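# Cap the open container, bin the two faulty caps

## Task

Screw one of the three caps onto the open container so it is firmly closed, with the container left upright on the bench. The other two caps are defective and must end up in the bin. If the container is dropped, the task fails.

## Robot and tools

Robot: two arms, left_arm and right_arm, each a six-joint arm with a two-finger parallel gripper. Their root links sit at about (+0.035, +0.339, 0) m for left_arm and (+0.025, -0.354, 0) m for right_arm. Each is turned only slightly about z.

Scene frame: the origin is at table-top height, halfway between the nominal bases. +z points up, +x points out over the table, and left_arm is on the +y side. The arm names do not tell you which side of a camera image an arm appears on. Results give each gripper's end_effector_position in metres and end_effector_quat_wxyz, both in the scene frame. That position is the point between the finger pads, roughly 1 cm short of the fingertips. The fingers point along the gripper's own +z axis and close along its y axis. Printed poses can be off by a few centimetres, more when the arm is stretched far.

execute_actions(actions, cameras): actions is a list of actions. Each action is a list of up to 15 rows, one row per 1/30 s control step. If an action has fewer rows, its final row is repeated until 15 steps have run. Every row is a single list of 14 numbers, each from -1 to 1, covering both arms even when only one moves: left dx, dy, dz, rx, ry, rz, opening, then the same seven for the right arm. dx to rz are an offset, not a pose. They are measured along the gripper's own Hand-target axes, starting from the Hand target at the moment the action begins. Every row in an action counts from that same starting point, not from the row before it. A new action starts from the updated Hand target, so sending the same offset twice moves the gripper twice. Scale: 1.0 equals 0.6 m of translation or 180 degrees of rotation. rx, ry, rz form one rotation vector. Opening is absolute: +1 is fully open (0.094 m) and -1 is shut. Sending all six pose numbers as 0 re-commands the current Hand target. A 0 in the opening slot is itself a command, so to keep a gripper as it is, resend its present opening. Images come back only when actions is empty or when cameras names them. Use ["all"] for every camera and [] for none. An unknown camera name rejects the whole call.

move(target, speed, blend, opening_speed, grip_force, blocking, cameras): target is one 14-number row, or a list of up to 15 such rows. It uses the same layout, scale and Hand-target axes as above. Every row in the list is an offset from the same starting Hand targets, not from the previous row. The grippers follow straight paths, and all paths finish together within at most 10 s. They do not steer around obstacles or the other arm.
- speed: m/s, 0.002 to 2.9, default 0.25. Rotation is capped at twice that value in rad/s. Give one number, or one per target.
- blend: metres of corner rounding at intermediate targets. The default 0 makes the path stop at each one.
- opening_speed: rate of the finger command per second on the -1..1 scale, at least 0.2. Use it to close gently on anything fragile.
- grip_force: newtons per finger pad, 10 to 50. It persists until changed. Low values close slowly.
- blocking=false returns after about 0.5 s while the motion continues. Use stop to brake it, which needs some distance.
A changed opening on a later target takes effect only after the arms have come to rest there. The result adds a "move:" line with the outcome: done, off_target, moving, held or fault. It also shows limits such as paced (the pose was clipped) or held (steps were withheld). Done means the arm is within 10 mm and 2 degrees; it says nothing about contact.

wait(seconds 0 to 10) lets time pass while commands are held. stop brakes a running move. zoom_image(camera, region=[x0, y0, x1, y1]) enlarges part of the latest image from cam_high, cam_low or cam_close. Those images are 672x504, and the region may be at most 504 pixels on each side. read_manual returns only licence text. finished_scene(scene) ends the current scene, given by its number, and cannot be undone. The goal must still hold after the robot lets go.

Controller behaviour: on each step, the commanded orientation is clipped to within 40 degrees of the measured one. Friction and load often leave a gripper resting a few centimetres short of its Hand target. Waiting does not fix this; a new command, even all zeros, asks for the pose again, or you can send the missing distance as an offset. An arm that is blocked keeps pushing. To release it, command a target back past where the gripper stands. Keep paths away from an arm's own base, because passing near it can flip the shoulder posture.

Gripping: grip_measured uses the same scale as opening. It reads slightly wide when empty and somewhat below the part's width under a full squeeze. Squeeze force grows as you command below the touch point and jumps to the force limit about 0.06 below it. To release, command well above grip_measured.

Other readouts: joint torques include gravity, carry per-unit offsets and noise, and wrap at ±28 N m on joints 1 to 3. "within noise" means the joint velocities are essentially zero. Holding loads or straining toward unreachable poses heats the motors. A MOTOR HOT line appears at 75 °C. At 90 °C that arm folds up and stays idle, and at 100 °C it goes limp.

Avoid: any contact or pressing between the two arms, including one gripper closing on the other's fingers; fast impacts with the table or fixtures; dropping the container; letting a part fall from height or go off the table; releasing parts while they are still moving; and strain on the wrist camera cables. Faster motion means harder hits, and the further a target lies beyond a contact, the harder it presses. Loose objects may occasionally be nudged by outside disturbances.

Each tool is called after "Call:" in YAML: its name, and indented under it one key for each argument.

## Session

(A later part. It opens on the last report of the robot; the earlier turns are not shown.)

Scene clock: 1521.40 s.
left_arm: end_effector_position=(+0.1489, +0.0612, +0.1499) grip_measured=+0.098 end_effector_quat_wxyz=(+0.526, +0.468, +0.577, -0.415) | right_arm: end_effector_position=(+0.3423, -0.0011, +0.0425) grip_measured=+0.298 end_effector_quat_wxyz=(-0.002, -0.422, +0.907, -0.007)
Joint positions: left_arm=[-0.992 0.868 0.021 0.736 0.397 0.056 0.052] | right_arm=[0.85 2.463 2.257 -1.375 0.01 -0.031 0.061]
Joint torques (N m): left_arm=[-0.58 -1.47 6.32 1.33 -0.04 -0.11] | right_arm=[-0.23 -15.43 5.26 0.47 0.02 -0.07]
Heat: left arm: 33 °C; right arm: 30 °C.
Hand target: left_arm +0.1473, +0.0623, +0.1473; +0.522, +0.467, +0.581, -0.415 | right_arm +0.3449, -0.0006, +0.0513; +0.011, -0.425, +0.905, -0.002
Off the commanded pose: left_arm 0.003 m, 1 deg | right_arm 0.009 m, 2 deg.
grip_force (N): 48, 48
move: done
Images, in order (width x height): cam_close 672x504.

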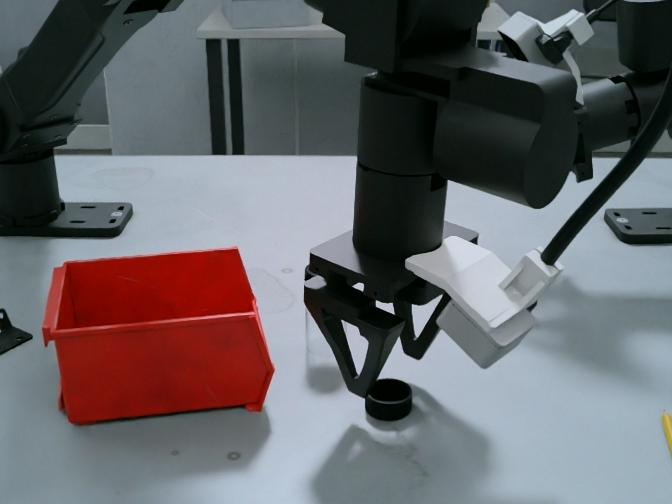

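Call:
move:
  target:
    - [0,0,0,0,0,0,0.1,-0.0029,-0.0084,0,0,0,0,0.3]
    - [0,0,0,0,0,0,0.1,-0.0029,-0.0084,0.015,0,0,0,0.3]
  speed: 0.06
  cameras: ["cam_close"]

Call:
zoom_image:
  camera: "cam_close"
  region: [320, 280, 460, 440]

Scene clock: 1528.63 s.
left_arm: end_effector_position=(+0.1489, +0.0612, +0.1499) grip_measured=+0.098 end_effector_quat_wxyz=(+0.526, +0.468, +0.577, -0.415) | right_arm: end_effector_position=(+0.3455, -0.0005, +0.0382) grip_measured=+0.298 end_effector_quat_wxyz=(+0.002, -0.425, +0.905, -0.005)
Joint positions: left_arm=[-0.992 0.868 0.021 0.736 0.397 0.056 0.052] | right_arm=[0.846 2.463 2.24 -1.348 0.01 -0.042 0.061]
Joint torques (N m): left_arm=[-0.65 -1.43 6.34 1.34 -0.04 -0.09] | right_arm=[-0.75 -14.6 5.42 0.48 0.03 -0.07]
Heat: left arm: 33 °C; right arm: 34 °C.
Hand target: left_arm +0.1473, +0.0623, +0.1473; +0.522, +0.467, +0.581, -0.415 | right_arm +0.3501, -0.0024, +0.0424; +0.011, -0.425, +0.905, -0.002
Off the commanded pose: left_arm 0.003 m, 1 deg | right_arm 0.006 m, 1 deg.
grip_force (N): 48, 48
move: done
Images, in order (width x height): cam_close 672x504.

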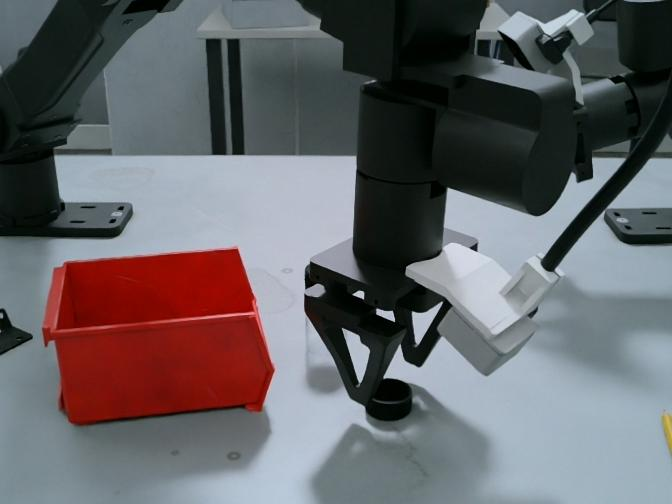

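Scaled by 3.150 from the camera's 672x504 image, which has a finer 960x720 frame.

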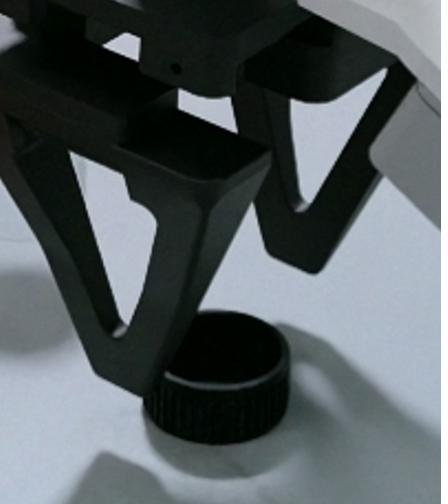

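Call:
move:
  target:
    - [0,0,0,0,0,0,0.1,-0.001,-0.003,0.015,0,0,0,0.3]
    - [0,0,0,0,0,0,0.1,-0.001,-0.003,0.015,0,0,0,-0.45]
  speed: 0.06
  opening_speed: 0.7
  cameras: ["cam_close"]

Call:
zoom_image:
  camera: "cam_close"
  region: [320, 280, 460, 440]

Scene clock: 1534.93 s.
left_arm: end_effector_position=(+0.1489, +0.0612, +0.1499) grip_measured=+0.098 end_effector_quat_wxyz=(+0.526, +0.468, +0.577, -0.415) | right_arm: end_effector_position=(+0.3482, -0.0008, +0.0316) grip_measured=-0.349 end_effector_quat_wxyz=(+0.005, -0.424, +0.905, -0.004)
Joint positions: left_arm=[-0.992 0.868 0.021 0.736 0.397 0.056 0.052] | right_arm=[0.841 2.463 2.214 -1.316 0.01 -0.046 0.031]
Joint torques (N m): left_arm=[-0.53 -1.55 6.38 1.32 -0.02 -0.08] | right_arm=[-0.68 -14.24 5.34 0.52 0.02 -0.07]
Heat: left arm: 33 °C; right arm: 36 °C.
Hand target: left_arm +0.1473, +0.0623, +0.1473; +0.522, +0.467, +0.581, -0.415 | right_arm +0.3520, -0.0030, +0.0334; +0.011, -0.425, +0.905, -0.002
Off the commanded pose: left_arm 0.003 m, 1 deg | right_arm 0.005 m, 1 deg.
grip_force (N): 48, 48
move: done
Images, in order (width x height): cam_close 672x504.

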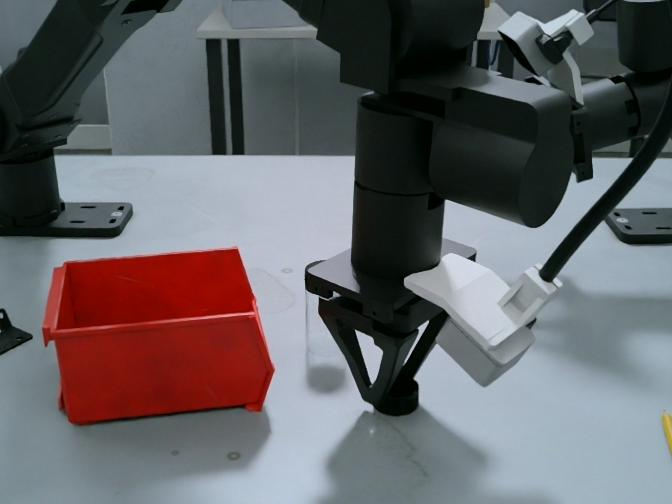

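Scaled by 3.150 from the camera's 672x504 image, which has a finer 960x720 frame.

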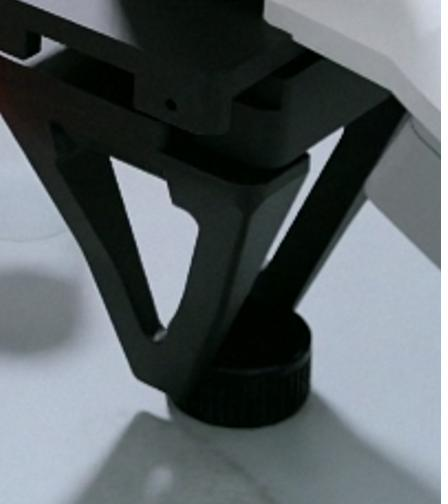

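Call:
move:
  target:
    - [0,0,0,0,0,0,0.1,0.002,0,-0.06,0,0,0,-0.45]
    - [0,0,0,0,0,0,0.1,0.004,0,-0.195,0,0,0,-0.45]
    - [0,0,0,0,0,0,0.1,0.1998,-0.1138,-0.195,0,0,0.128,-0.45]
  speed: [0.1, 0.2, 0.22]
  blend: [0.01, 0.015, 0]
  cameras: ["cam_close", "cam_high"]

Call:
zoom_image:
  camera: "cam_high"
  region: [290, 120, 410, 240]

Scene clock: 1541.73 s.
left_arm: end_effector_position=(+0.1489, +0.0612, +0.1499) grip_measured=+0.098 end_effector_quat_wxyz=(+0.526, +0.468, +0.577, -0.415) | right_arm: end_effector_position=(+0.3257, -0.1395, +0.1438) grip_measured=-0.353 end_effector_quat_wxyz=(-0.001, -0.241, +0.970, -0.006)
Joint positions: left_arm=[-0.992 0.868 0.021 0.736 0.397 0.056 0.052] | right_arm=[0.632 1.964 1.851 -1.463 0.01 0.134 0.03]
Joint torques (N m): left_arm=[-0.54 -1.52 6.5 1.35 -0.04 -0.09] | right_arm=[-0.16 -11.55 5.29 0.52 -0.03 0.15]
Heat: left arm: 33 °C; right arm: 37 °C.
Hand target: left_arm +0.1473, +0.0623, +0.1473; +0.522, +0.467, +0.581, -0.415 | right_arm +0.3255, -0.1396, +0.1491; +0.011, -0.236, +0.972, +0.000
Off the commanded pose: left_arm 0.003 m, 1 deg | right_arm 0.005 m, 2 deg.
grip_force (N): 48, 48
move: done
Images, in order (width x height): cam_high 672x504, cam_close 672x504.

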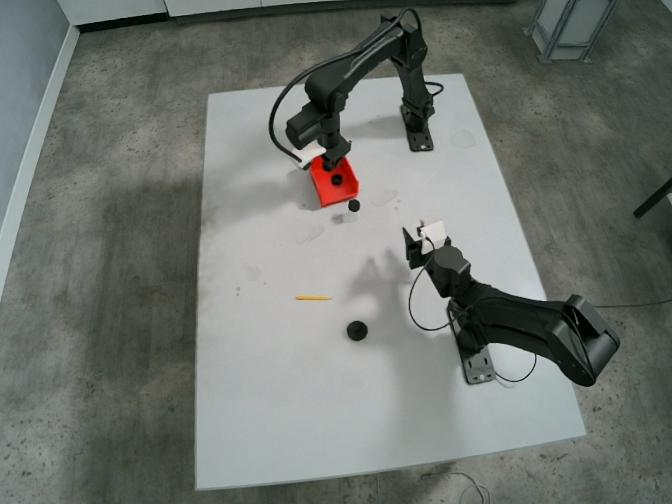

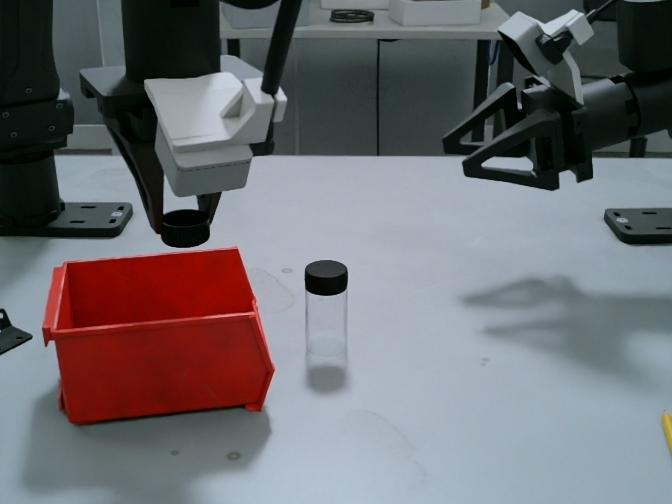

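Scaled by 4.200 from the camera's 672x504 image, which has a finer 960x720 frame.

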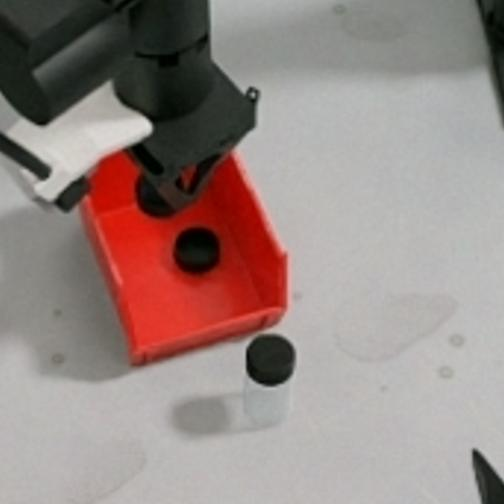

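Call:
move:
  target:
    - [0,0,0,0,0,0,0.1,-0.006,0.006,0.158,0,0,0,-0.45]
    - [0,0,0,0,0,0,0.1,-0.006,0.006,0.158,0,0,0,0.0]
  speed: 0.15
  opening_speed: 0.6
  cameras: ["cam_high"]

Call:
zoom_image:
  camera: "cam_high"
  region: [290, 120, 410, 240]

Scene clock: 1548.60 s.
left_arm: end_effector_position=(+0.1489, +0.0612, +0.1499) grip_measured=+0.098 end_effector_quat_wxyz=(+0.526, +0.468, +0.577, -0.415) | right_arm: end_effector_position=(+0.3309, -0.1358, +0.0633) grip_measured=-0.002 end_effector_quat_wxyz=(+0.017, -0.238, +0.971, +0.001)
Joint positions: left_arm=[-0.992 0.868 0.021 0.736 0.397 0.056 0.052] | right_arm=[0.632 1.962 1.526 -1.102 0.01 0.142 0.047]
Joint torques (N m): left_arm=[-0.51 -1.55 6.49 1.31 -0.04 -0.06] | right_arm=[0.32 -8.4 5.53 0.58 -0.02 0.13]
Heat: left arm: 33 °C; right arm: 37 °C.
Hand target: left_arm +0.1473, +0.0623, +0.1473; +0.522, +0.467, +0.581, -0.415 | right_arm +0.3291, -0.1342, +0.0543; +0.011, -0.235, +0.972, +0.000
Off the commanded pose: left_arm 0.003 m, 1 deg | right_arm 0.009 m, 1 deg.
grip_force (N): 48, 48
move: done
Images, in order (width x height): cam_high 672x504.

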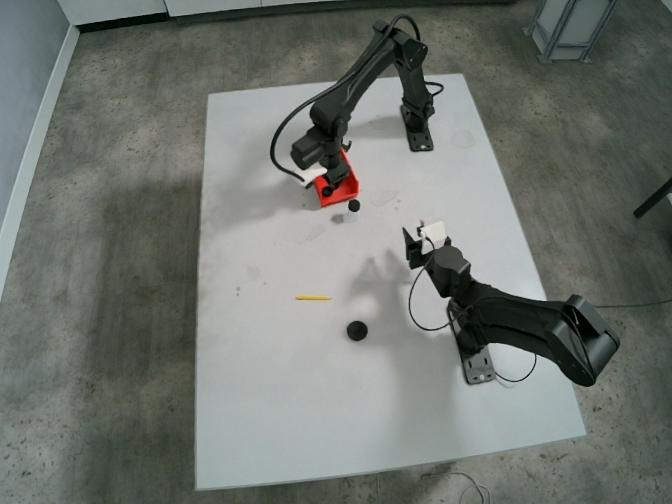

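Scaled by 4.200 from the camera's 672x504 image, which has a finer 960x720 frame.

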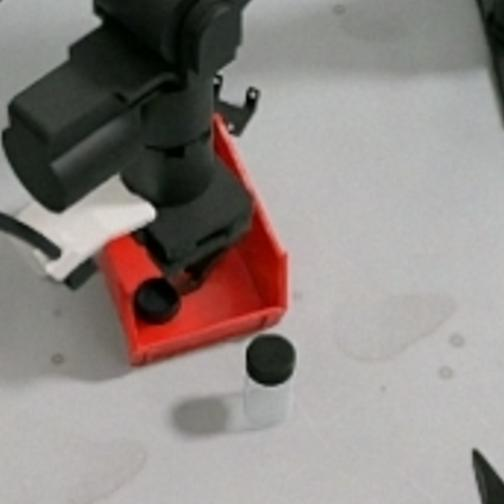

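Released in the bin. Rise straight up and back away.

Call:
move:
  target:
    - [0,0,0,0,0,0,0.1,0,0,-0.17,0,0,0,0.0]
    - [0,0,0,0,0,0,0.1,0.12,-0.06,-0.18,0,0,0,0.0]
  speed: 0.2
  blend: [0.01, 0]
  cameras: ["cam_high", "cam_close"]

Call:
zoom_image:
  camera: "cam_high"
  region: [290, 120, 410, 240]

Call:
zoom_image:
  camera: "cam_close"
  region: [260, 230, 400, 370]

Scene clock: 1553.17 s.
left_arm: end_effector_position=(+0.1489, +0.0612, +0.1499) grip_measured=+0.098 end_effector_quat_wxyz=(+0.526, +0.468, +0.577, -0.415) | right_arm: end_effector_position=(+0.2814, -0.1978, +0.1605) grip_measured=-0.002 end_effector_quat_wxyz=(+0.009, -0.233, +0.973, -0.002)
Joint positions: left_arm=[-0.992 0.868 0.021 0.736 0.397 0.056 0.052] | right_arm=[0.56 1.671 1.548 -1.432 0.01 0.08 0.047]
Joint torques (N m): left_arm=[-0.58 -1.4 6.37 1.33 -0.07 -0.08] | right_arm=[-0.38 -8.08 5.35 0.45 -0.03 -0.06]
Heat: left arm: 33 °C; right arm: 35 °C.
Hand target: left_arm +0.1473, +0.0623, +0.1473; +0.522, +0.467, +0.581, -0.415 | right_arm +0.2792, -0.1998, +0.1609; +0.011, -0.236, +0.972, +0.000
Off the commanded pose: left_arm 0.003 m, 1 deg | right_arm 0.003 m, 1 deg.
grip_force (N): 48, 48
move: done
Images, in order (width x height): cam_high 672x504, cam_close 672x504.

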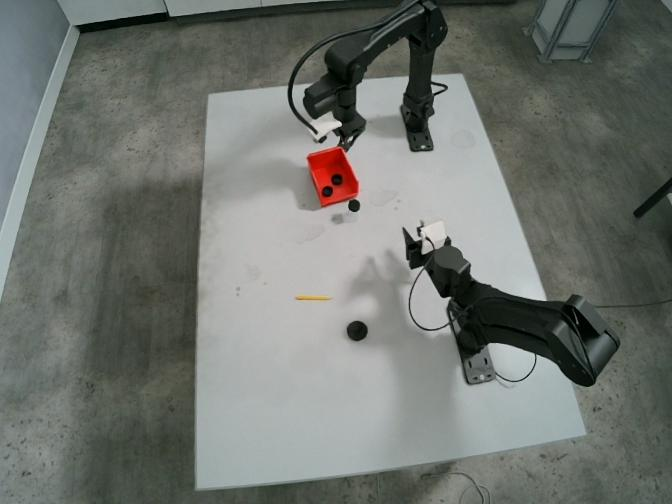

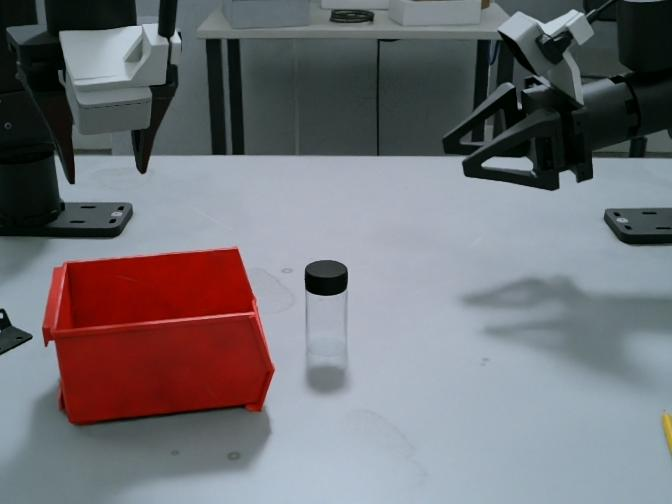

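Scaled by 4.200 from the camera's 672x504 image, which has a finer 960x720 frame.

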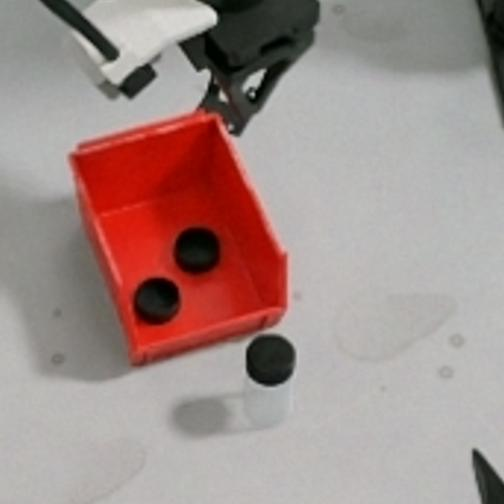

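Scaled by 3.600 from the camera's 672x504 image, which has a finer 960x720 frame.

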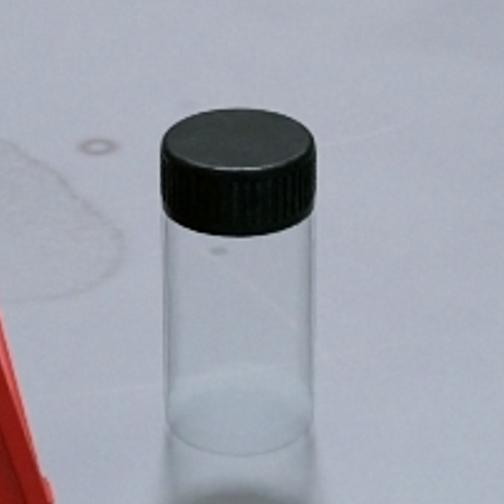

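Call:
finished_scene:
  scene: 2

The scene is finished: the task was done.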